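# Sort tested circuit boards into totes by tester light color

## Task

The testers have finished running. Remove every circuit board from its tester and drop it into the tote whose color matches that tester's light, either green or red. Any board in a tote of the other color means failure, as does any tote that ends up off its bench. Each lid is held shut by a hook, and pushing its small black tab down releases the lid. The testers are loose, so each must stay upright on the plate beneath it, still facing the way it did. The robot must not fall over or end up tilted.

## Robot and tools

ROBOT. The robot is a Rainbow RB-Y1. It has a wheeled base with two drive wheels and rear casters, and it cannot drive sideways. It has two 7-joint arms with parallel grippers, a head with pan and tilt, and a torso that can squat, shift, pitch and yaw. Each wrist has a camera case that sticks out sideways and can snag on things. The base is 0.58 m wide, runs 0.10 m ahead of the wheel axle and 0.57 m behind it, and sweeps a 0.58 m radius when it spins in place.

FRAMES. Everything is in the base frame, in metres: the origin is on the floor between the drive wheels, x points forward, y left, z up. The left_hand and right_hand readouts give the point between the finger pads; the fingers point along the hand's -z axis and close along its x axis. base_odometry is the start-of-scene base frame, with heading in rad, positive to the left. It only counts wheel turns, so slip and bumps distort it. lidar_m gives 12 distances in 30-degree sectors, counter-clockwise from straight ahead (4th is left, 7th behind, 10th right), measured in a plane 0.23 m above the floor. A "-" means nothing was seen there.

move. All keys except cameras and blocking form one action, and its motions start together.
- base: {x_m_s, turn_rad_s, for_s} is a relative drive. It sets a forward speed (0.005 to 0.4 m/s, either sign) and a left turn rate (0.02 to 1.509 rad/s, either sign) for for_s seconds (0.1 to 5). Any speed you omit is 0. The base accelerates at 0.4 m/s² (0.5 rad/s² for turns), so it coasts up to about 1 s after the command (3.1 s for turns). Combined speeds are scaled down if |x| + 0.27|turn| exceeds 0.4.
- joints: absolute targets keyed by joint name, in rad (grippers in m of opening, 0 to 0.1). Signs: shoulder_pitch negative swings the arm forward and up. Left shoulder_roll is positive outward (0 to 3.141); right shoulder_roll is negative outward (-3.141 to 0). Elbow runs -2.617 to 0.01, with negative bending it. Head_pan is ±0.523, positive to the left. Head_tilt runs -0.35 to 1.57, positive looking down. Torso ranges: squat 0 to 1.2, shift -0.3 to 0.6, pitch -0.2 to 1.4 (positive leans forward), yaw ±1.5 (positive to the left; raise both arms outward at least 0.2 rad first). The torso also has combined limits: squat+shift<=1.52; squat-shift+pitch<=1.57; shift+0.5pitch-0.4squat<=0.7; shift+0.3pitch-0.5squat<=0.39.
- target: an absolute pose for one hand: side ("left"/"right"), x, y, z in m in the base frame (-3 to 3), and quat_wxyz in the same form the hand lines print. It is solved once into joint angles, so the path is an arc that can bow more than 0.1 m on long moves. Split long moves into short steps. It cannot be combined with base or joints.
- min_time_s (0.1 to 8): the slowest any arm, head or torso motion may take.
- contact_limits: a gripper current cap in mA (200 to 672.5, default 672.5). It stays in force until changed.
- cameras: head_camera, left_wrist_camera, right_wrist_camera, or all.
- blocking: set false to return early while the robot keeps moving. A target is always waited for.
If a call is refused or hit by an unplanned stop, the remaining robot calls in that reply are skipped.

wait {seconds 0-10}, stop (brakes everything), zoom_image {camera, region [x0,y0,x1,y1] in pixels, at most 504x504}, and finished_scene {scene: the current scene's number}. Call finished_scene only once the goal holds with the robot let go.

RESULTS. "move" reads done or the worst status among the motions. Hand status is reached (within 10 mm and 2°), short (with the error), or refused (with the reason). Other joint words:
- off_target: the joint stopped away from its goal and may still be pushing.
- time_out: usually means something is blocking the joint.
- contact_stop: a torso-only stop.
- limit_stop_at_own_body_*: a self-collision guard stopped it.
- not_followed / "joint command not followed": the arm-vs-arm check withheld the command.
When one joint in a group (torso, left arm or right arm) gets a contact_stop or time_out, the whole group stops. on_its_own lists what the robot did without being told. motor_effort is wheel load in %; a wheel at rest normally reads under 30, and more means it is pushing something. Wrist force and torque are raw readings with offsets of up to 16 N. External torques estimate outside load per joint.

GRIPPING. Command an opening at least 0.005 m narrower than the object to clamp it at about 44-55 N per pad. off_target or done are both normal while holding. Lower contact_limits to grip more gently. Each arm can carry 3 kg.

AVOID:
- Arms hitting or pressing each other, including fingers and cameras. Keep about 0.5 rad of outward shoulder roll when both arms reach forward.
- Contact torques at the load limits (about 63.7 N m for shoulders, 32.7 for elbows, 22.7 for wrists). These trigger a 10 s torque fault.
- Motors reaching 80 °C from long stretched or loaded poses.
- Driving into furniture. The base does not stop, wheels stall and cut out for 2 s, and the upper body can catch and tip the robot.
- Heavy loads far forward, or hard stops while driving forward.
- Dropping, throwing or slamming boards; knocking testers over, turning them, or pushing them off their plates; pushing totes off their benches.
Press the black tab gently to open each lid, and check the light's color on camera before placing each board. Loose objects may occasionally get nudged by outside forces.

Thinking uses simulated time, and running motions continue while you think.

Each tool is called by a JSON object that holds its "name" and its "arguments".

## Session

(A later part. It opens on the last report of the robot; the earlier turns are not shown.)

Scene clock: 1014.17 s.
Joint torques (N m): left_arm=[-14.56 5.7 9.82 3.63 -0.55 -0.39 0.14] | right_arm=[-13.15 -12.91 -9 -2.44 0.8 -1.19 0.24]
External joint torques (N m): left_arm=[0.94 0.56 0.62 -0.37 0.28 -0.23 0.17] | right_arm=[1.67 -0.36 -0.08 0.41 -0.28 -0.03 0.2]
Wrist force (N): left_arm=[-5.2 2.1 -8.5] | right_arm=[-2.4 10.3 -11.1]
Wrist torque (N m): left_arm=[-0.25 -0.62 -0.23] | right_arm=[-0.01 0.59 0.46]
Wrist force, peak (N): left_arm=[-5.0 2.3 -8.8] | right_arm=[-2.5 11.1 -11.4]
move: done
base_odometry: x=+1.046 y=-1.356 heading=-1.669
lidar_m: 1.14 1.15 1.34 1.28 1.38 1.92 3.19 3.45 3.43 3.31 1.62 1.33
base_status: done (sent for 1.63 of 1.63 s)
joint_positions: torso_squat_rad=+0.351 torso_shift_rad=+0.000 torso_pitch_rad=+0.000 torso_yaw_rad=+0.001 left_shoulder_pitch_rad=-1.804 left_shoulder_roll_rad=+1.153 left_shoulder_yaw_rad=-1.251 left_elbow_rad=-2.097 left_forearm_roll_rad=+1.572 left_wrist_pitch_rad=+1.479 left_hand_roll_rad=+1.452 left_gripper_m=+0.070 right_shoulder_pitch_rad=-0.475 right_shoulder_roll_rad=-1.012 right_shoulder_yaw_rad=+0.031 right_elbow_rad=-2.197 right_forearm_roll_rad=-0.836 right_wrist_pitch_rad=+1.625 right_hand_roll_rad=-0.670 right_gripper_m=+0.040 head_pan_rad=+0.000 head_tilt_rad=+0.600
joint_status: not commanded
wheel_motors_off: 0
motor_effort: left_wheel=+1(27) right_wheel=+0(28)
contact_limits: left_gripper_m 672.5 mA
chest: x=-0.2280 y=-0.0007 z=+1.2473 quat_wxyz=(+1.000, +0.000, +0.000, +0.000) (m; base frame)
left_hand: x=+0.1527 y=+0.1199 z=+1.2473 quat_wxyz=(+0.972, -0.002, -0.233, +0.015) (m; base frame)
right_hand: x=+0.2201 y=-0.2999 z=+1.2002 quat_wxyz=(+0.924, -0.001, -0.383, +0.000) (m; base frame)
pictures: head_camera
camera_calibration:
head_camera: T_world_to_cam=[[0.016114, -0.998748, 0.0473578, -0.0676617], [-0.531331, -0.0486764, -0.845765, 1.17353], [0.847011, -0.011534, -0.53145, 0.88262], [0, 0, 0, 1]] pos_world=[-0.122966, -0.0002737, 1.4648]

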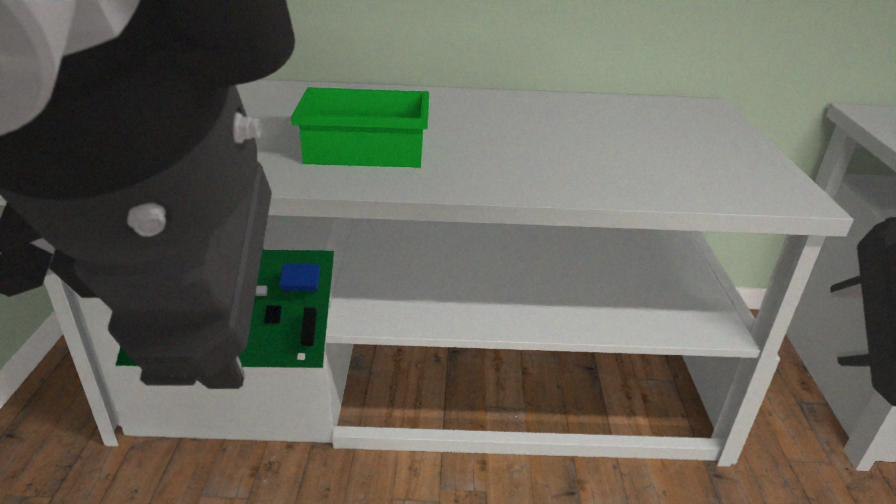

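{"name": "move", "arguments": {"base": {"turn_rad_s":0.2,"for_s":0.9}, "joints": {"torso_shift_rad":0.12,"torso_pitch_rad":0.27}}}

{"name": "move", "arguments": {"base": {"x_m_s":0.2,"for_s":3.3}}}

{"name": "move", "arguments": {"base": {"turn_rad_s":-0.2,"for_s":0.9}}}

{"name": "move", "arguments": {"target": {"side":"left","x":0.4,"y":0.06,"z":1.12,"quat_wxyz":[1,0,0,0]}, "min_time_s": 2, "cameras": ["head_camera","left_wrist_camera"]}}

Scene clock: 1026.90 s.
Joint torques (N m): left_arm=[-15.37 6.35 10.31 1.68 -0.13 -0.29 0.22] | right_arm=[-10.69 -13.42 -9.16 -3.64 0.47 -0.84 0.21]
External joint torques (N m): left_arm=[0.97 0.45 0.57 -0.15 0.2 -0.19 0.23] | right_arm=[1.51 -0.2 -0.13 0.64 -0.38 -0.02 0.18]
Wrist force (N): left_arm=[-2.9 2.0 -9.1] | right_arm=[-1.0 10.9 -12.3]
Wrist torque (N m): left_arm=[-0.23 -0.47 -0.24] | right_arm=[-0.09 0.67 0.49]
Wrist force, peak (N): left_arm=[-5.1 2.0 -8.8] | right_arm=[-1.0 11.2 -13.0]
move: done
base_odometry: x=+1.046 y=-1.356 heading=-1.490
lidar_m: 1.15 1.23 1.30 1.29 1.48 2.40 3.20 4.00 3.33 3.14 1.34 1.40
base_status: done (sent for 0.9 of 0.9 s)
joint_positions: torso_squat_rad=+0.351 torso_shift_rad=+0.120 torso_pitch_rad=+0.270 torso_yaw_rad=+0.001 left_shoulder_pitch_rad=-1.804 left_shoulder_roll_rad=+1.153 left_shoulder_yaw_rad=-1.251 left_elbow_rad=-2.097 left_forearm_roll_rad=+1.572 left_wrist_pitch_rad=+1.479 left_hand_roll_rad=+1.452 left_gripper_m=+0.070 right_shoulder_pitch_rad=-0.475 right_shoulder_roll_rad=-1.012 right_shoulder_yaw_rad=+0.031 right_elbow_rad=-2.197 right_forearm_roll_rad=-0.836 right_wrist_pitch_rad=+1.625 right_hand_roll_rad=-0.670 right_gripper_m=+0.040 head_pan_rad=+0.000 head_tilt_rad=+0.600
joint_status: all done
wheel_motors_off: 0
motor_effort: left_wheel=-5(18) right_wheel=-2(22)
contact_limits: left_gripper_m 672.5 mA
chest: x=-0.0668 y=-0.0007 z=+1.2313 quat_wxyz=(+0.991, +0.001, +0.135, +0.000) (m; base frame)
left_hand: x=+0.3001 y=+0.1199 z=+1.1299 quat_wxyz=(+0.995, +0.000, -0.100, +0.015) (m; base frame)
right_hand: x=+0.3526 y=-0.2999 z=+1.0664 quat_wxyz=(+0.967, -0.001, -0.255, +0.000) (m; base frame)
pictures: none

Scene clock: 1031.07 s.
Joint torques (N m): left_arm=[-15.41 6.46 10.15 1.74 -0.12 -0.31 0.28] | right_arm=[-10.54 -13.41 -9.26 -3.76 0.52 -0.8 0.19]
External joint torques (N m): left_arm=[0.93 0.56 0.41 -0.08 0.21 -0.22 0.29] | right_arm=[1.66 -0.2 -0.23 0.51 -0.32 0.02 0.16]
Wrist force (N): left_arm=[-3.0 2.2 -9.0] | right_arm=[-0.8 10.8 -12.5]
Wrist torque (N m): left_arm=[-0.26 -0.47 -0.21] | right_arm=[-0.05 0.70 0.47]
Wrist force, peak (N): left_arm=[-3.3 2.2 -9.4] | right_arm=[-0.3 11.1 -12.8]
move: done
base_odometry: x=+1.100 y=-2.014 heading=-1.490
lidar_m: 0.49 0.50 0.80 1.16 1.31 2.17 3.85 4.16 3.46 1.03 1.00 1.11
base_status: done (sent for 3.3 of 3.3 s)
joint_positions: torso_squat_rad=+0.351 torso_shift_rad=+0.120 torso_pitch_rad=+0.270 torso_yaw_rad=+0.001 left_shoulder_pitch_rad=-1.804 left_shoulder_roll_rad=+1.153 left_shoulder_yaw_rad=-1.251 left_elbow_rad=-2.097 left_forearm_roll_rad=+1.572 left_wrist_pitch_rad=+1.479 left_hand_roll_rad=+1.452 left_gripper_m=+0.070 right_shoulder_pitch_rad=-0.475 right_shoulder_roll_rad=-1.012 right_shoulder_yaw_rad=+0.031 right_elbow_rad=-2.197 right_forearm_roll_rad=-0.836 right_wrist_pitch_rad=+1.625 right_hand_roll_rad=-0.670 right_gripper_m=+0.040 head_pan_rad=+0.000 head_tilt_rad=+0.600
joint_status: not commanded
wheel_motors_off: 0
motor_effort: left_wheel=-6(21) right_wheel=+2(28)
contact_limits: left_gripper_m 672.5 mA
chest: x=-0.0668 y=-0.0007 z=+1.2313 quat_wxyz=(+0.991, +0.001, +0.135, +0.000) (m; base frame)
left_hand: x=+0.3001 y=+0.1199 z=+1.1299 quat_wxyz=(+0.995, +0.000, -0.100, +0.015) (m; base frame)
right_hand: x=+0.3526 y=-0.2999 z=+1.0665 quat_wxyz=(+0.967, -0.001, -0.255, +0.000) (m; base frame)
pictures: none

Scene clock: 1032.67 s.
Joint torques (N m): left_arm=[-15.27 6.39 10.22 1.7 -0.11 -0.29 0.17] | right_arm=[-10.47 -13.47 -9.19 -3.59 0.57 -0.86 0.31]
External joint torques (N m): left_arm=[1.07 0.5 0.48 -0.13 0.22 -0.19 0.18] | right_arm=[1.73 -0.26 -0.16 0.69 -0.27 -0.04 0.28]
Wrist force (N): left_arm=[-3.2 2.1 -8.9] | right_arm=[-0.8 10.7 -12.4]
Wrist torque (N m): left_arm=[-0.25 -0.51 -0.23] | right_arm=[-0.05 0.69 0.49]
Wrist force, peak (N): left_arm=[-3.0 2.0 -9.6] | right_arm=[-0.9 11.1 -12.7]
move: done
base_odometry: x=+1.100 y=-2.014 heading=-1.670
lidar_m: 0.73 0.48 0.65 1.16 1.22 1.72 3.85 4.10 3.57 1.82 1.01 1.15
base_status: done (sent for 0.9 of 0.9 s)
joint_positions: torso_squat_rad=+0.351 torso_shift_rad=+0.120 torso_pitch_rad=+0.270 torso_yaw_rad=+0.001 left_shoulder_pitch_rad=-1.804 left_shoulder_roll_rad=+1.153 left_shoulder_yaw_rad=-1.251 left_elbow_rad=-2.097 left_forearm_roll_rad=+1.572 left_wrist_pitch_rad=+1.479 left_hand_roll_rad=+1.452 left_gripper_m=+0.070 right_shoulder_pitch_rad=-0.475 right_shoulder_roll_rad=-1.012 right_shoulder_yaw_rad=+0.031 right_elbow_rad=-2.197 right_forearm_roll_rad=-0.836 right_wrist_pitch_rad=+1.625 right_hand_roll_rad=-0.670 right_gripper_m=+0.040 head_pan_rad=+0.000 head_tilt_rad=+0.600
joint_status: not commanded
wheel_motors_off: 0
motor_effort: left_wheel=-1(19) right_wheel=-2(23)
contact_limits: left_gripper_m 672.5 mA
chest: x=-0.0668 y=-0.0007 z=+1.2313 quat_wxyz=(+0.991, +0.001, +0.135, +0.000) (m; base frame)
left_hand: x=+0.3001 y=+0.1199 z=+1.1299 quat_wxyz=(+0.995, +0.000, -0.100, +0.015) (m; base frame)
right_hand: x=+0.3526 y=-0.2999 z=+1.0665 quat_wxyz=(+0.967, -0.001, -0.255, +0.000) (m; base frame)
pictures: none

Scene clock: 1035.00 s.
Joint torques (N m): left_arm=[-21.74 6.62 8.12 1.96 0.26 0.25 0.06] | right_arm=[-10.6 -13.37 -9.2 -3.6 0.52 -0.79 0.18]
External joint torques (N m): left_arm=[0.84 -1.31 -1.08 0.91 0.23 0.32 0.06] | right_arm=[1.59 -0.16 -0.18 0.67 -0.32 0.02 0.15]
Wrist force (N): left_arm=[-1.8 2.2 -9.5] | right_arm=[-1.4 10.7 -12.3]
Wrist torque (N m): left_arm=[-0.29 -0.42 -0.21] | right_arm=[-0.05 0.60 0.49]
Wrist force, peak (N): left_arm=[-2.4 1.8 -9.8] | right_arm=[-0.7 11.0 -12.8]
move: done
base_odometry: x=+1.100 y=-2.014 heading=-1.670
lidar_m: 0.72 0.49 0.64 1.16 1.23 1.73 3.85 4.10 3.56 1.80 1.00 1.15
base_status: not commanded
joint_positions: torso_squat_rad=+0.351 torso_shift_rad=+0.120 torso_pitch_rad=+0.270 torso_yaw_rad=+0.001 left_shoulder_pitch_rad=-1.866 left_shoulder_roll_rad=+0.703 left_shoulder_yaw_rad=-1.282 left_elbow_rad=-1.202 left_forearm_roll_rad=+1.694 left_wrist_pitch_rad=+1.587 left_hand_roll_rad=+0.966 left_gripper_m=+0.070 right_shoulder_pitch_rad=-0.475 right_shoulder_roll_rad=-1.012 right_shoulder_yaw_rad=+0.031 right_elbow_rad=-2.197 right_forearm_roll_rad=-0.836 right_wrist_pitch_rad=+1.625 right_hand_roll_rad=-0.670 right_gripper_m=+0.040 head_pan_rad=+0.000 head_tilt_rad=+0.600
joint_status: all done
wheel_motors_off: 0
motor_effort: left_wheel=+1(2) right_wheel=-1(4)
contact_limits: left_gripper_m 672.5 mA
chest: x=-0.0668 y=-0.0007 z=+1.2313 quat_wxyz=(+0.991, +0.001, +0.135, +0.000) (m; base frame)
left_hand: x=+0.3996 y=+0.0600 z=+1.1201 quat_wxyz=(+1.000, -0.001, -0.001, +0.000) (m; base frame)
left_hand_status: reached (checked arc, planned for 2.0 s): 0 mm and 0.2 deg off.
right_hand: x=+0.3526 y=-0.2999 z=+1.0665 quat_wxyz=(+0.967, -0.001, -0.255, +0.000) (m; base frame)
pictures: head_camera, left_wrist_camera
camera_calibration:
head_camera: T_world_to_cam=[[0.0283654, -0.998746, 0.0412632, -0.0611986], [-0.737614, -0.0487729, -0.673459, 1.01977], [0.674627, -0.0113333, -0.738072, 0.980441], [0, 0, 0, 1]] pos_world=[0.0925007, -0.000273017, 1.41293]
left_wrist_camera: T_world_to_cam=[[0.999827, 0.0158983, -0.00969441, -0.390993], [0.0186095, -0.871347, 0.490313, -0.470081], [-0.00065205, -0.490409, -0.871492, 1.07488], [0, 0, 0, 1]] pos_world=[0.400374, 0.123741, 1.16344]

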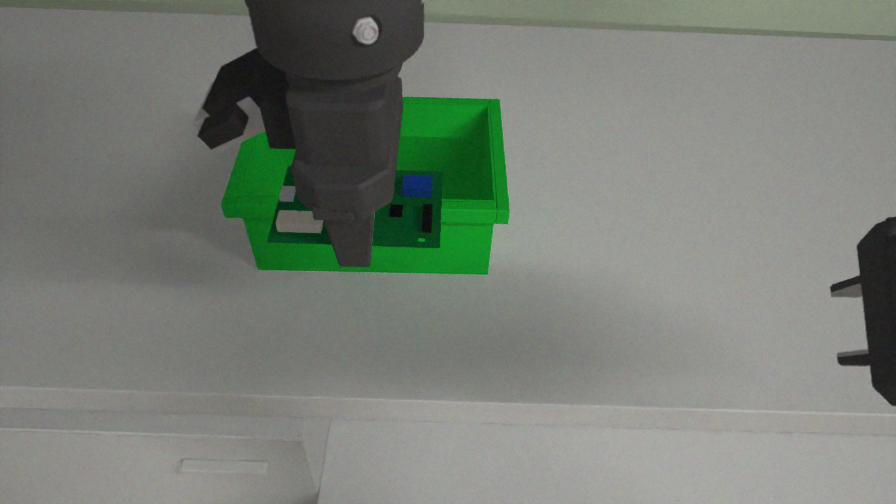

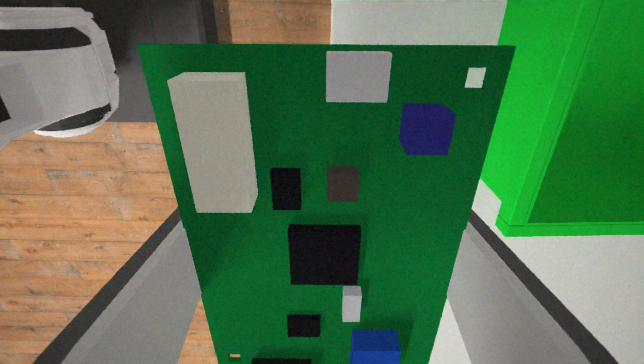

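{"name": "move", "arguments": {"base": {"x_m_s":0.1,"for_s":0.9}}}

{"name": "move", "arguments": {"target": {"side":"left","x":0.515,"y":0.06,"z":1.06,"quat_wxyz":[0.995,-0.027,-0.091,0]}, "min_time_s": 2, "cameras": ["head_camera","left_wrist_camera"]}}

Scene clock: 1043.00 s.
Joint torques (N m): left_arm=[-21.58 6.49 8.35 1.65 0.32 0.11 0.02] | right_arm=[-10.76 -13.51 -9.13 -3.77 0.59 -0.83 0.23]
External joint torques (N m): left_arm=[1 -1.44 -0.86 0.6 0.29 0.18 0.02] | right_arm=[1.44 -0.3 -0.1 0.51 -0.26 -0.02 0.2]
Wrist force (N): left_arm=[-1.7 2.1 -9.5] | right_arm=[-0.9 10.8 -12.2]
Wrist torque (N m): left_arm=[-0.27 -0.42 -0.22] | right_arm=[-0.08 0.68 0.48]
Wrist force, peak (N): left_arm=[-1.5 2.0 -9.9] | right_arm=[-1.0 11.0 -12.6]
move: done
base_odometry: x=+1.091 y=-2.104 heading=-1.670
lidar_m: 0.73 0.41 0.51 1.15 1.21 1.73 3.94 4.19 3.57 1.38 0.98 1.05
base_status: done (sent for 0.9 of 0.9 s)
joint_positions: torso_squat_rad=+0.351 torso_shift_rad=+0.120 torso_pitch_rad=+0.270 torso_yaw_rad=+0.001 left_shoulder_pitch_rad=-1.867 left_shoulder_roll_rad=+0.703 left_shoulder_yaw_rad=-1.282 left_elbow_rad=-1.202 left_forearm_roll_rad=+1.694 left_wrist_pitch_rad=+1.587 left_hand_roll_rad=+0.966 left_gripper_m=+0.070 right_shoulder_pitch_rad=-0.475 right_shoulder_roll_rad=-1.012 right_shoulder_yaw_rad=+0.031 right_elbow_rad=-2.197 right_forearm_roll_rad=-0.836 right_wrist_pitch_rad=+1.625 right_hand_roll_rad=-0.670 right_gripper_m=+0.040 head_pan_rad=+0.000 head_tilt_rad=+0.600
joint_status: not commanded
wheel_motors_off: 0
motor_effort: left_wheel=-3(27) right_wheel=-2(25)
contact_limits: left_gripper_m 672.5 mA
chest: x=-0.0667 y=-0.0007 z=+1.2313 quat_wxyz=(+0.991, +0.001, +0.135, +0.000) (m; base frame)
left_hand: x=+0.3997 y=+0.0600 z=+1.1201 quat_wxyz=(+1.000, -0.001, -0.001, +0.000) (m; base frame)
right_hand: x=+0.3526 y=-0.2999 z=+1.0664 quat_wxyz=(+0.967, -0.001, -0.255, +0.000) (m; base frame)
pictures: none

Scene clock: 1045.33 s.
Joint torques (N m): left_arm=[-23.65 7.37 2.51 1.37 0.11 -0.61 -0.02] | right_arm=[-10.4 -13.47 -9 -3.74 0.64 -0.86 0.21]
External joint torques (N m): left_arm=[1.77 -1.44 -0.72 0.98 0.16 -0.13 -0.01] | right_arm=[1.8 -0.25 0.02 0.53 -0.21 -0.05 0.19]
Wrist force (N): left_arm=[-2.8 2.5 -9.3] | right_arm=[-1.1 10.7 -12.3]
Wrist torque (N m): left_arm=[-0.26 -0.48 -0.24] | right_arm=[-0.06 0.64 0.49]
Wrist force, peak (N): left_arm=[-2.6 2.7 -9.8] | right_arm=[-1.2 11.2 -12.5]
move: done
base_odometry: x=+1.091 y=-2.104 heading=-1.670
lidar_m: 0.72 0.41 0.51 1.15 1.22 1.71 3.94 4.18 3.57 1.38 0.97 1.06
base_status: not commanded
joint_positions: torso_squat_rad=+0.351 torso_shift_rad=+0.120 torso_pitch_rad=+0.270 torso_yaw_rad=+0.001 left_shoulder_pitch_rad=-1.832 left_shoulder_roll_rad=+0.313 left_shoulder_yaw_rad=-1.284 left_elbow_rad=-0.320 left_forearm_roll_rad=+1.574 left_wrist_pitch_rad=+1.318 left_hand_roll_rad=+0.448 left_gripper_m=+0.070 right_shoulder_pitch_rad=-0.475 right_shoulder_roll_rad=-1.012 right_shoulder_yaw_rad=+0.031 right_elbow_rad=-2.197 right_forearm_roll_rad=-0.836 right_wrist_pitch_rad=+1.625 right_hand_roll_rad=-0.670 right_gripper_m=+0.040 head_pan_rad=+0.000 head_tilt_rad=+0.600
joint_status: all done
wheel_motors_off: 0
motor_effort: left_wheel=-1(4) right_wheel=+0(2)
contact_limits: left_gripper_m 672.5 mA
chest: x=-0.0668 y=-0.0007 z=+1.2313 quat_wxyz=(+0.991, +0.001, +0.135, +0.000) (m; base frame)
left_hand: x=+0.5141 y=+0.0602 z=+1.0601 quat_wxyz=(+0.995, -0.029, -0.099, +0.000) (m; base frame)
left_hand_status: reached (checked arc, planned for 2.0 s): 1 mm and 0.9 deg off.
right_hand: x=+0.3526 y=-0.2999 z=+1.0664 quat_wxyz=(+0.967, -0.001, -0.255, +0.000) (m; base frame)
pictures: head_camera, left_wrist_camera
camera_calibration:
head_camera: T_world_to_cam=[[0.0283682, -0.998746, 0.0412612, -0.0611961], [-0.737664, -0.0487728, -0.673404, 1.0197], [0.674572, -0.0113336, -0.738122, 0.980516], [0, 0, 0, 1]] pos_world=[0.0925008, -0.000273018, 1.41293]
left_wrist_camera: T_world_to_cam=[[0.982875, 0.0209946, 0.183072, -0.701947], [-0.0812221, -0.842415, 0.532672, -0.437876], [0.165406, -0.53842, -0.826284, 0.892386], [0, 0, 0, 1]] pos_world=[0.506756, 0.126342, 1.09912]

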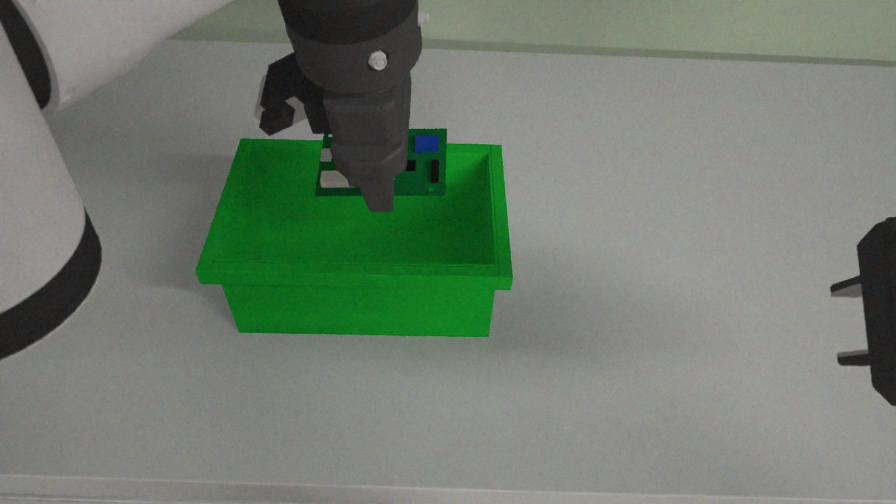

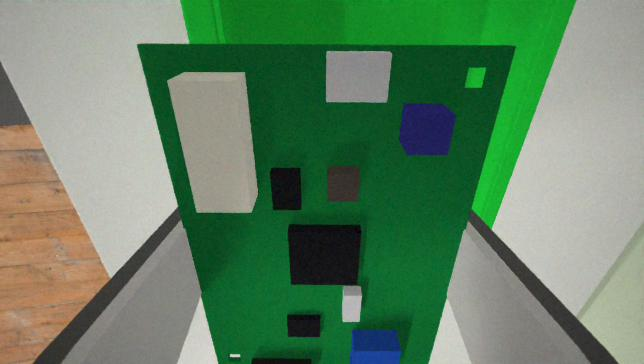

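Very similar to the red case (slightly right). Shift y +.015.

{"name": "move", "arguments": {"target": {"side":"left","x":0.53,"y":0.072,"z":0.96,"quat_wxyz":[0.989,-0.042,-0.141,0]}, "min_time_s": 3, "cameras": ["head_camera"]}}

{"name": "move", "arguments": {"target": {"side":"left","x":0.535,"y":0.072,"z":0.932,"quat_wxyz":[0.98,-0.056,-0.19,0]}, "min_time_s": 2}}

{"name": "move", "arguments": {"joints": {"left_gripper_m":0.085}}}

{"name": "move", "arguments": {"target": {"side":"left","x":0.515,"y":0.072,"z":1.07,"quat_wxyz":[0.99,-0.03,-0.13,0]}, "min_time_s": 2.5, "cameras": ["head_camera","left_wrist_camera"]}}

Scene clock: 1060.33 s.
Joint torques (N m): left_arm=[-21.56 5.4 1.44 1.21 0.09 -0.61 -0.32] | right_arm=[-10.69 -13.4 -9.24 -3.7 0.5 -0.82 0.24]
External joint torques (N m): left_arm=[3.46 -2.45 -1.28 0.94 0.14 0.1 -0.3] | right_arm=[1.5 -0.19 -0.21 0.58 -0.34 0 0.21]
Wrist force (N): left_arm=[-1.7 2.3 -8.5] | right_arm=[-0.6 10.9 -12.5]
Wrist torque (N m): left_arm=[-0.27 -0.53 -0.22] | right_arm=[-0.09 0.74 0.48]
Wrist force, peak (N): left_arm=[-3.2 2.4 -9.6] | right_arm=[-0.9 11.0 -12.8]
move: done
base_odometry: x=+1.091 y=-2.104 heading=-1.670
lidar_m: 0.73 0.41 0.51 1.16 1.21 1.72 3.94 4.19 3.56 1.37 0.96 1.06
base_status: not commanded
joint_positions: torso_squat_rad=+0.351 torso_shift_rad=+0.120 torso_pitch_rad=+0.270 torso_yaw_rad=+0.001 left_shoulder_pitch_rad=-1.637 left_shoulder_roll_rad=+0.255 left_shoulder_yaw_rad=-1.308 left_elbow_rad=-0.267 left_forearm_roll_rad=+1.526 left_wrist_pitch_rad=+0.999 left_hand_roll_rad=+0.405 left_gripper_m=+0.070 right_shoulder_pitch_rad=-0.475 right_shoulder_roll_rad=-1.012 right_shoulder_yaw_rad=+0.031 right_elbow_rad=-2.197 right_forearm_roll_rad=-0.836 right_wrist_pitch_rad=+1.625 right_hand_roll_rad=-0.670 right_gripper_m=+0.040 head_pan_rad=+0.000 head_tilt_rad=+0.600
joint_status: all done
wheel_motors_off: 0
motor_effort: left_wheel=-1(4) right_wheel=+0(2)
contact_limits: left_gripper_m 672.5 mA
chest: x=-0.0668 y=-0.0007 z=+1.2313 quat_wxyz=(+0.991, +0.001, +0.135, +0.000) (m; base frame)
left_hand: x=+0.5297 y=+0.0722 z=+0.9606 quat_wxyz=(+0.987, -0.046, -0.156, +0.000) (m; base frame)
left_hand_status: reached (checked arc, as near as the solve gets, planned for 3.0 s): 1 mm and 1.8 deg off.
right_hand: x=+0.3526 y=-0.2999 z=+1.0664 quat_wxyz=(+0.967, -0.001, -0.255, +0.000) (m; base frame)
pictures: head_camera
camera_calibration:
head_camera: T_world_to_cam=[[0.0283682, -0.998746, 0.0412612, -0.0611961], [-0.737664, -0.0487728, -0.673404, 1.0197], [0.674572, -0.0113336, -0.738122, 0.980516], [0, 0, 0, 1]] pos_world=[0.0925008, -0.000273018, 1.41293]

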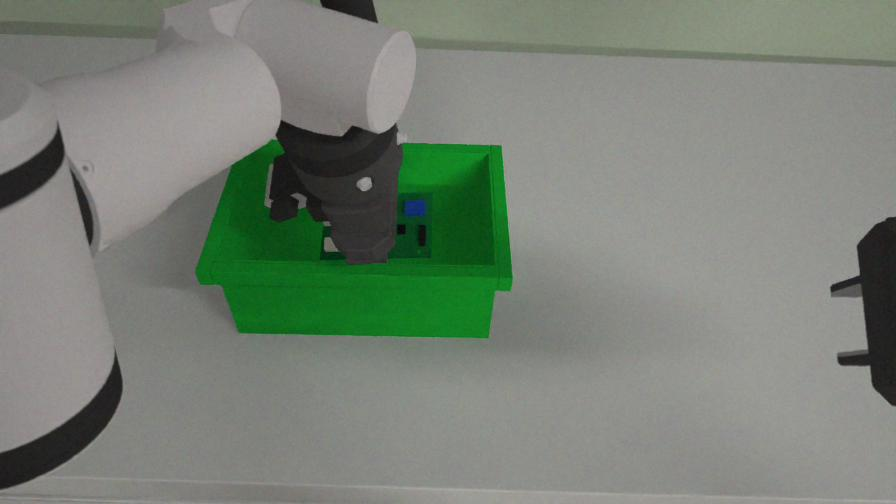

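Scene clock: 1062.67 s.
Joint torques (N m): left_arm=[-4.74 1.02 -1.58 -0.64 -0.38 -1.59 0.33] | right_arm=[-10.8 -13.23 -9.09 -3.72 0.64 -0.84 0.26]
External joint torques (N m): left_arm=[20.02 -6.49 -4.46 -0.91 -0.32 -0.75 0.35] | right_arm=[1.42 -0.02 -0.05 0.55 -0.21 -0.02 0.23]
Wrist force (N): left_arm=[3.8 0.9 35.5] | right_arm=[-0.9 10.8 -12.3]
Wrist torque (N m): left_arm=[-0.06 1.84 -0.16] | right_arm=[-0.07 0.68 0.49]
Wrist force, peak (N): left_arm=[3.8 0.9 35.9] | right_arm=[-1.1 10.7 -12.9]
move: done
base_odometry: x=+1.091 y=-2.104 heading=-1.670
lidar_m: 0.73 0.41 0.51 1.15 1.21 1.71 3.94 4.19 3.56 1.37 0.97 1.05
base_status: not commanded
joint_positions: torso_squat_rad=+0.351 torso_shift_rad=+0.119 torso_pitch_rad=+0.268 torso_yaw_rad=+0.001 left_shoulder_pitch_rad=-1.575 left_shoulder_roll_rad=+0.251 left_shoulder_yaw_rad=-1.323 left_elbow_rad=-0.287 left_forearm_roll_rad=+1.499 left_wrist_pitch_rad=+0.865 left_hand_roll_rad=+0.425 left_gripper_m=+0.070 right_shoulder_pitch_rad=-0.475 right_shoulder_roll_rad=-1.012 right_shoulder_yaw_rad=+0.031 right_elbow_rad=-2.197 right_forearm_roll_rad=-0.836 right_wrist_pitch_rad=+1.625 right_hand_roll_rad=-0.670 right_gripper_m=+0.040 head_pan_rad=+0.000 head_tilt_rad=+0.600
joint_status: all done
wheel_motors_off: 0
motor_effort: left_wheel=-3(4) right_wheel=+0(2)
contact_limits: left_gripper_m 672.5 mA
chest: x=-0.0678 y=-0.0007 z=+1.2315 quat_wxyz=(+0.991, +0.001, +0.134, +0.000) (m; base frame)
left_hand: x=+0.5362 y=+0.0718 z=+0.9364 quat_wxyz=(+0.980, -0.056, -0.192, +0.000) (m; base frame)
left_hand_status: reached (checked arc, planned for 2.0 s): 5 mm and 0.3 deg off.
right_hand: x=+0.3519 y=-0.2998 z=+1.0674 quat_wxyz=(+0.967, -0.001, -0.256, +0.000) (m; base frame)
pictures: none

Scene clock: 1063.30 s.
Joint torques (N m): left_arm=[1.86 -1.71 -1.6 -0.61 0.24 0.51 0.36] | right_arm=[-10.76 -13.52 -8.93 -3.72 0.54 -0.84 0.26]
External joint torques (N m): left_arm=[26.64 -9.25 -4.48 -0.89 0.3 1.35 0.38] | right_arm=[1.47 -0.31 0.1 0.54 -0.31 -0.02 0.24]
Wrist force (N): left_arm=[17.4 0.4 42.7] | right_arm=[-0.9 10.8 -12.4]
Wrist torque (N m): left_arm=[-0.03 2.81 -0.15] | right_arm=[-0.08 0.69 0.49]
Wrist force, peak (N): left_arm=[17.9 0.4 44.8] | right_arm=[-1.1 10.8 -12.8]
move: done
base_odometry: x=+1.091 y=-2.104 heading=-1.670
lidar_m: 0.73 0.40 0.51 1.15 1.22 1.72 3.94 4.19 3.57 1.38 0.97 1.06
base_status: not commanded
joint_positions: torso_squat_rad=+0.351 torso_shift_rad=+0.119 torso_pitch_rad=+0.268 torso_yaw_rad=+0.001 left_shoulder_pitch_rad=-1.576 left_shoulder_roll_rad=+0.252 left_shoulder_yaw_rad=-1.323 left_elbow_rad=-0.287 left_forearm_roll_rad=+1.499 left_wrist_pitch_rad=+0.864 left_hand_roll_rad=+0.425 left_gripper_m=+0.085 right_shoulder_pitch_rad=-0.475 right_shoulder_roll_rad=-1.012 right_shoulder_yaw_rad=+0.031 right_elbow_rad=-2.197 right_forearm_roll_rad=-0.836 right_wrist_pitch_rad=+1.625 right_hand_roll_rad=-0.670 right_gripper_m=+0.040 head_pan_rad=+0.000 head_tilt_rad=+0.600
joint_status: all done
wheel_motors_off: 0
motor_effort: left_wheel=-3(4) right_wheel=+0(2)
contact_limits: left_gripper_m 672.5 mA
chest: x=-0.0680 y=-0.0007 z=+1.2315 quat_wxyz=(+0.991, +0.001, +0.134, +0.000) (m; base frame)
left_hand: x=+0.5370 y=+0.0718 z=+0.9378 quat_wxyz=(+0.979, -0.056, -0.194, +0.000) (m; base frame)
right_hand: x=+0.3518 y=-0.2998 z=+1.0675 quat_wxyz=(+0.967, -0.001, -0.256, +0.000) (m; base frame)
pictures: none

Scene clock: 1066.13 s.
Joint torques (N m): left_arm=[-24.34 9.36 7.41 -0.05 0.2 -0.22 0.31] | right_arm=[-10.77 -13.22 -8.94 -3.83 0.57 -0.82 0.19]
External joint torques (N m): left_arm=[0.78 0.69 0.96 -0.67 0.38 0.31 0.32] | right_arm=[1.43 0 0.09 0.44 -0.28 -0.01 0.17]
Wrist force (N): left_arm=[-2.9 2.2 -8.7] | right_arm=[-0.7 10.8 -12.2]
Wrist torque (N m): left_arm=[-0.24 -0.46 -0.23] | right_arm=[-0.07 0.70 0.47]
Wrist force, peak (N): left_arm=[17.2 0.3 42.8] | right_arm=[-1.1 11.0 -12.9]
move: done
base_odometry: x=+1.091 y=-2.104 heading=-1.670
lidar_m: 0.73 0.40 0.51 1.15 1.22 1.72 3.94 4.19 3.56 1.37 0.97 1.06
base_status: not commanded
joint_positions: torso_squat_rad=+0.351 torso_shift_rad=+0.120 torso_pitch_rad=+0.270 torso_yaw_rad=+0.001 left_shoulder_pitch_rad=-1.792 left_shoulder_roll_rad=+0.512 left_shoulder_yaw_rad=-1.310 left_elbow_rad=-0.707 left_forearm_roll_rad=+1.524 left_wrist_pitch_rad=+1.270 left_hand_roll_rad=+0.645 left_gripper_m=+0.085 right_shoulder_pitch_rad=-0.475 right_shoulder_roll_rad=-1.012 right_shoulder_yaw_rad=+0.031 right_elbow_rad=-2.197 right_forearm_roll_rad=-0.836 right_wrist_pitch_rad=+1.625 right_hand_roll_rad=-0.670 right_gripper_m=+0.040 head_pan_rad=+0.000 head_tilt_rad=+0.600
joint_status: all done
wheel_motors_off: 0
motor_effort: left_wheel=-2(4) right_wheel=+1(2)
contact_limits: left_gripper_m 672.5 mA
chest: x=-0.0669 y=-0.0007 z=+1.2313 quat_wxyz=(+0.991, +0.001, +0.134, +0.000) (m; base frame)
left_hand: x=+0.5156 y=+0.0719 z=+1.0686 quat_wxyz=(+0.991, -0.030, -0.128, +0.000) (m; base frame)
left_hand_status: reached (checked arc, planned for 2.5 s): 2 mm and 0.3 deg off.
right_hand: x=+0.3525 y=-0.2999 z=+1.0666 quat_wxyz=(+0.967, -0.001, -0.255, +0.000) (m; base frame)
pictures: head_camera, left_wrist_camera
camera_calibration:
head_camera: T_world_to_cam=[[0.0284189, -0.998747, 0.0411955, -0.0612061], [-0.73742, -0.04877, -0.673671, 1.01997], [0.674836, -0.0112334, -0.737882, 0.980362], [0, 0, 0, 1]] pos_world=[0.0923002, -0.000372863, 1.41304]
left_wrist_camera: T_world_to_cam=[[0.970373, 0.0218139, 0.240627, -0.760352], [-0.112044, -0.841731, 0.528144, -0.411784], [0.214064, -0.539457, -0.814348, 0.867649], [0, 0, 0, 1]] pos_world=[0.505955, 0.138034, 1.10701]

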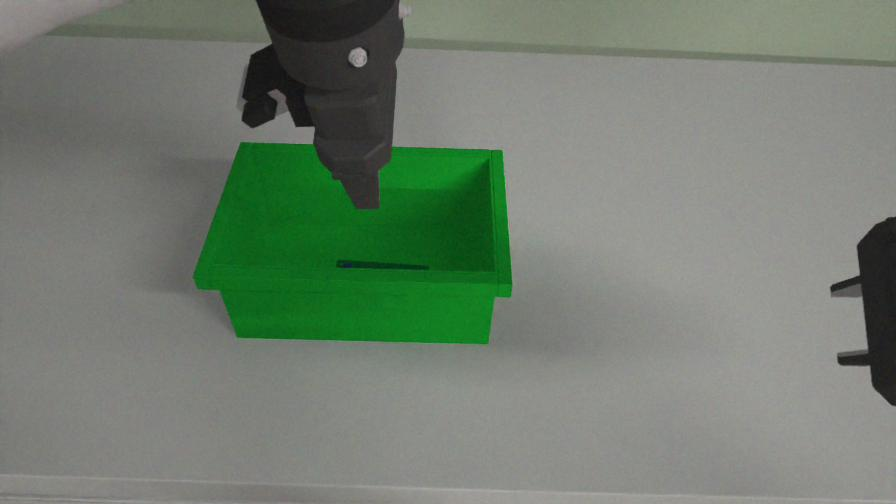

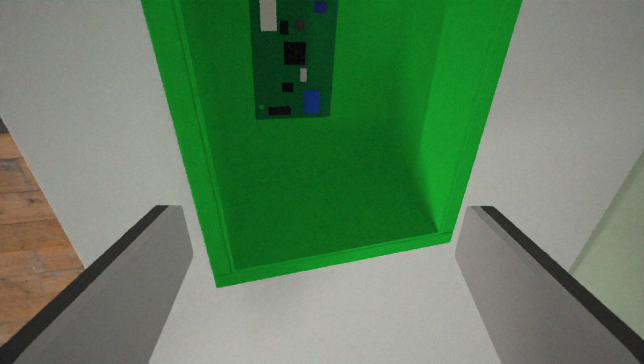

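In. Done with scene 1.

{"name": "move", "arguments": {"target": {"side":"left","x":0.42,"y":0.15,"z":1.2,"quat_wxyz":[0.99,-0.03,-0.13,0]}}}

{"name": "move", "arguments": {"base": {"x_m_s":-0.2,"for_s":1}}}

{"name": "finished_scene", "arguments": {"scene": 1}}

Scene clock: 1070.70 s.
Joint torques (N m): left_arm=[-18.52 6.07 10.34 1.65 -0.1 -0.35 0.08] | right_arm=[-10.51 -13.43 -9.12 -3.77 0.55 -0.9 0.24]
External joint torques (N m): left_arm=[1.42 -0.8 0.12 -0.32 0.21 0.1 0.1] | right_arm=[1.69 -0.22 -0.09 0.5 -0.3 -0.08 0.21]
Wrist force (N): left_arm=[-3.3 2.6 -9.2] | right_arm=[-1.0 10.8 -12.3]
Wrist torque (N m): left_arm=[-0.28 -0.51 -0.17] | right_arm=[-0.07 0.67 0.47]
Wrist force, peak (N): left_arm=[-3.5 2.6 -10.1] | right_arm=[-0.6 10.9 -12.8]
move: done
base_odometry: x=+1.091 y=-2.104 heading=-1.670
lidar_m: 0.73 0.40 0.50 1.15 1.22 1.72 3.94 4.19 3.57 1.38 0.97 1.06
base_status: not commanded
joint_positions: torso_squat_rad=+0.351 torso_shift_rad=+0.120 torso_pitch_rad=+0.270 torso_yaw_rad=+0.001 left_shoulder_pitch_rad=-1.882 left_shoulder_roll_rad=+1.106 left_shoulder_yaw_rad=-1.205 left_elbow_rad=-1.539 left_forearm_roll_rad=+1.640 left_wrist_pitch_rad=+1.504 left_hand_roll_rad=+0.938 left_gripper_m=+0.085 right_shoulder_pitch_rad=-0.475 right_shoulder_roll_rad=-1.012 right_shoulder_yaw_rad=+0.031 right_elbow_rad=-2.197 right_forearm_roll_rad=-0.836 right_wrist_pitch_rad=+1.625 right_hand_roll_rad=-0.670 right_gripper_m=+0.040 head_pan_rad=+0.000 head_tilt_rad=+0.600
joint_status: all done
wheel_motors_off: 0
motor_effort: left_wheel=-1(4) right_wheel=+2(2)
contact_limits: left_gripper_m 672.5 mA
chest: x=-0.0669 y=-0.0007 z=+1.2313 quat_wxyz=(+0.991, +0.000, +0.135, +0.000) (m; base frame)
left_hand: x=+0.4201 y=+0.1500 z=+1.2000 quat_wxyz=(+0.991, -0.030, -0.130, +0.000) (m; base frame)
left_hand_status: reached (checked arc, planned for 1.2 s): 0 mm and 0.0 deg off.
right_hand: x=+0.3526 y=-0.2998 z=+1.0665 quat_wxyz=(+0.967, -0.001, -0.255, +0.000) (m; base frame)
pictures: none

Scene clock: 1072.50 s.
Joint torques (N m): left_arm=[-18.59 6.31 10.07 1.72 -0.1 -0.43 -0.01] | right_arm=[-10.69 -13.19 -9 -3.74 0.49 -0.9 0.22]
External joint torques (N m): left_arm=[1.35 -0.56 -0.15 -0.25 0.21 0.02 0.01] | right_arm=[1.51 0.02 0.02 0.53 -0.36 -0.08 0.19]
Wrist force (N): left_arm=[-3.4 2.4 -8.9] | right_arm=[-0.8 10.9 -12.4]
Wrist torque (N m): left_arm=[-0.27 -0.53 -0.19] | right_arm=[-0.08 0.68 0.48]
Wrist force, peak (N): left_arm=[-3.6 2.5 -9.1] | right_arm=[-0.7 10.8 -13.0]
move: done
base_odometry: x=+1.111 y=-1.905 heading=-1.670
lidar_m: 0.70 0.59 0.79 1.16 1.22 1.73 3.74 4.00 3.55 3.11 1.05 1.27
base_status: done (sent for 1 of 1 s)
joint_positions: torso_squat_rad=+0.351 torso_shift_rad=+0.120 torso_pitch_rad=+0.270 torso_yaw_rad=+0.001 left_shoulder_pitch_rad=-1.882 left_shoulder_roll_rad=+1.106 left_shoulder_yaw_rad=-1.205 left_elbow_rad=-1.539 left_forearm_roll_rad=+1.640 left_wrist_pitch_rad=+1.504 left_hand_roll_rad=+0.938 left_gripper_m=+0.085 right_shoulder_pitch_rad=-0.475 right_shoulder_roll_rad=-1.012 right_shoulder_yaw_rad=+0.031 right_elbow_rad=-2.197 right_forearm_roll_rad=-0.836 right_wrist_pitch_rad=+1.625 right_hand_roll_rad=-0.670 right_gripper_m=+0.040 head_pan_rad=+0.000 head_tilt_rad=+0.600
joint_status: not commanded
wheel_motors_off: 0
motor_effort: left_wheel=-2(19) right_wheel=+4(29)
contact_limits: left_gripper_m 672.5 mA
chest: x=-0.0669 y=-0.0007 z=+1.2313 quat_wxyz=(+0.991, +0.000, +0.134, +0.000) (m; base frame)
left_hand: x=+0.4200 y=+0.1500 z=+1.2001 quat_wxyz=(+0.991, -0.030, -0.130, +0.000) (m; base frame)
right_hand: x=+0.3525 y=-0.2999 z=+1.0666 quat_wxyz=(+0.967, -0.001, -0.255, +0.000) (m; base frame)
pictures: none

The scene is finished: the task was done.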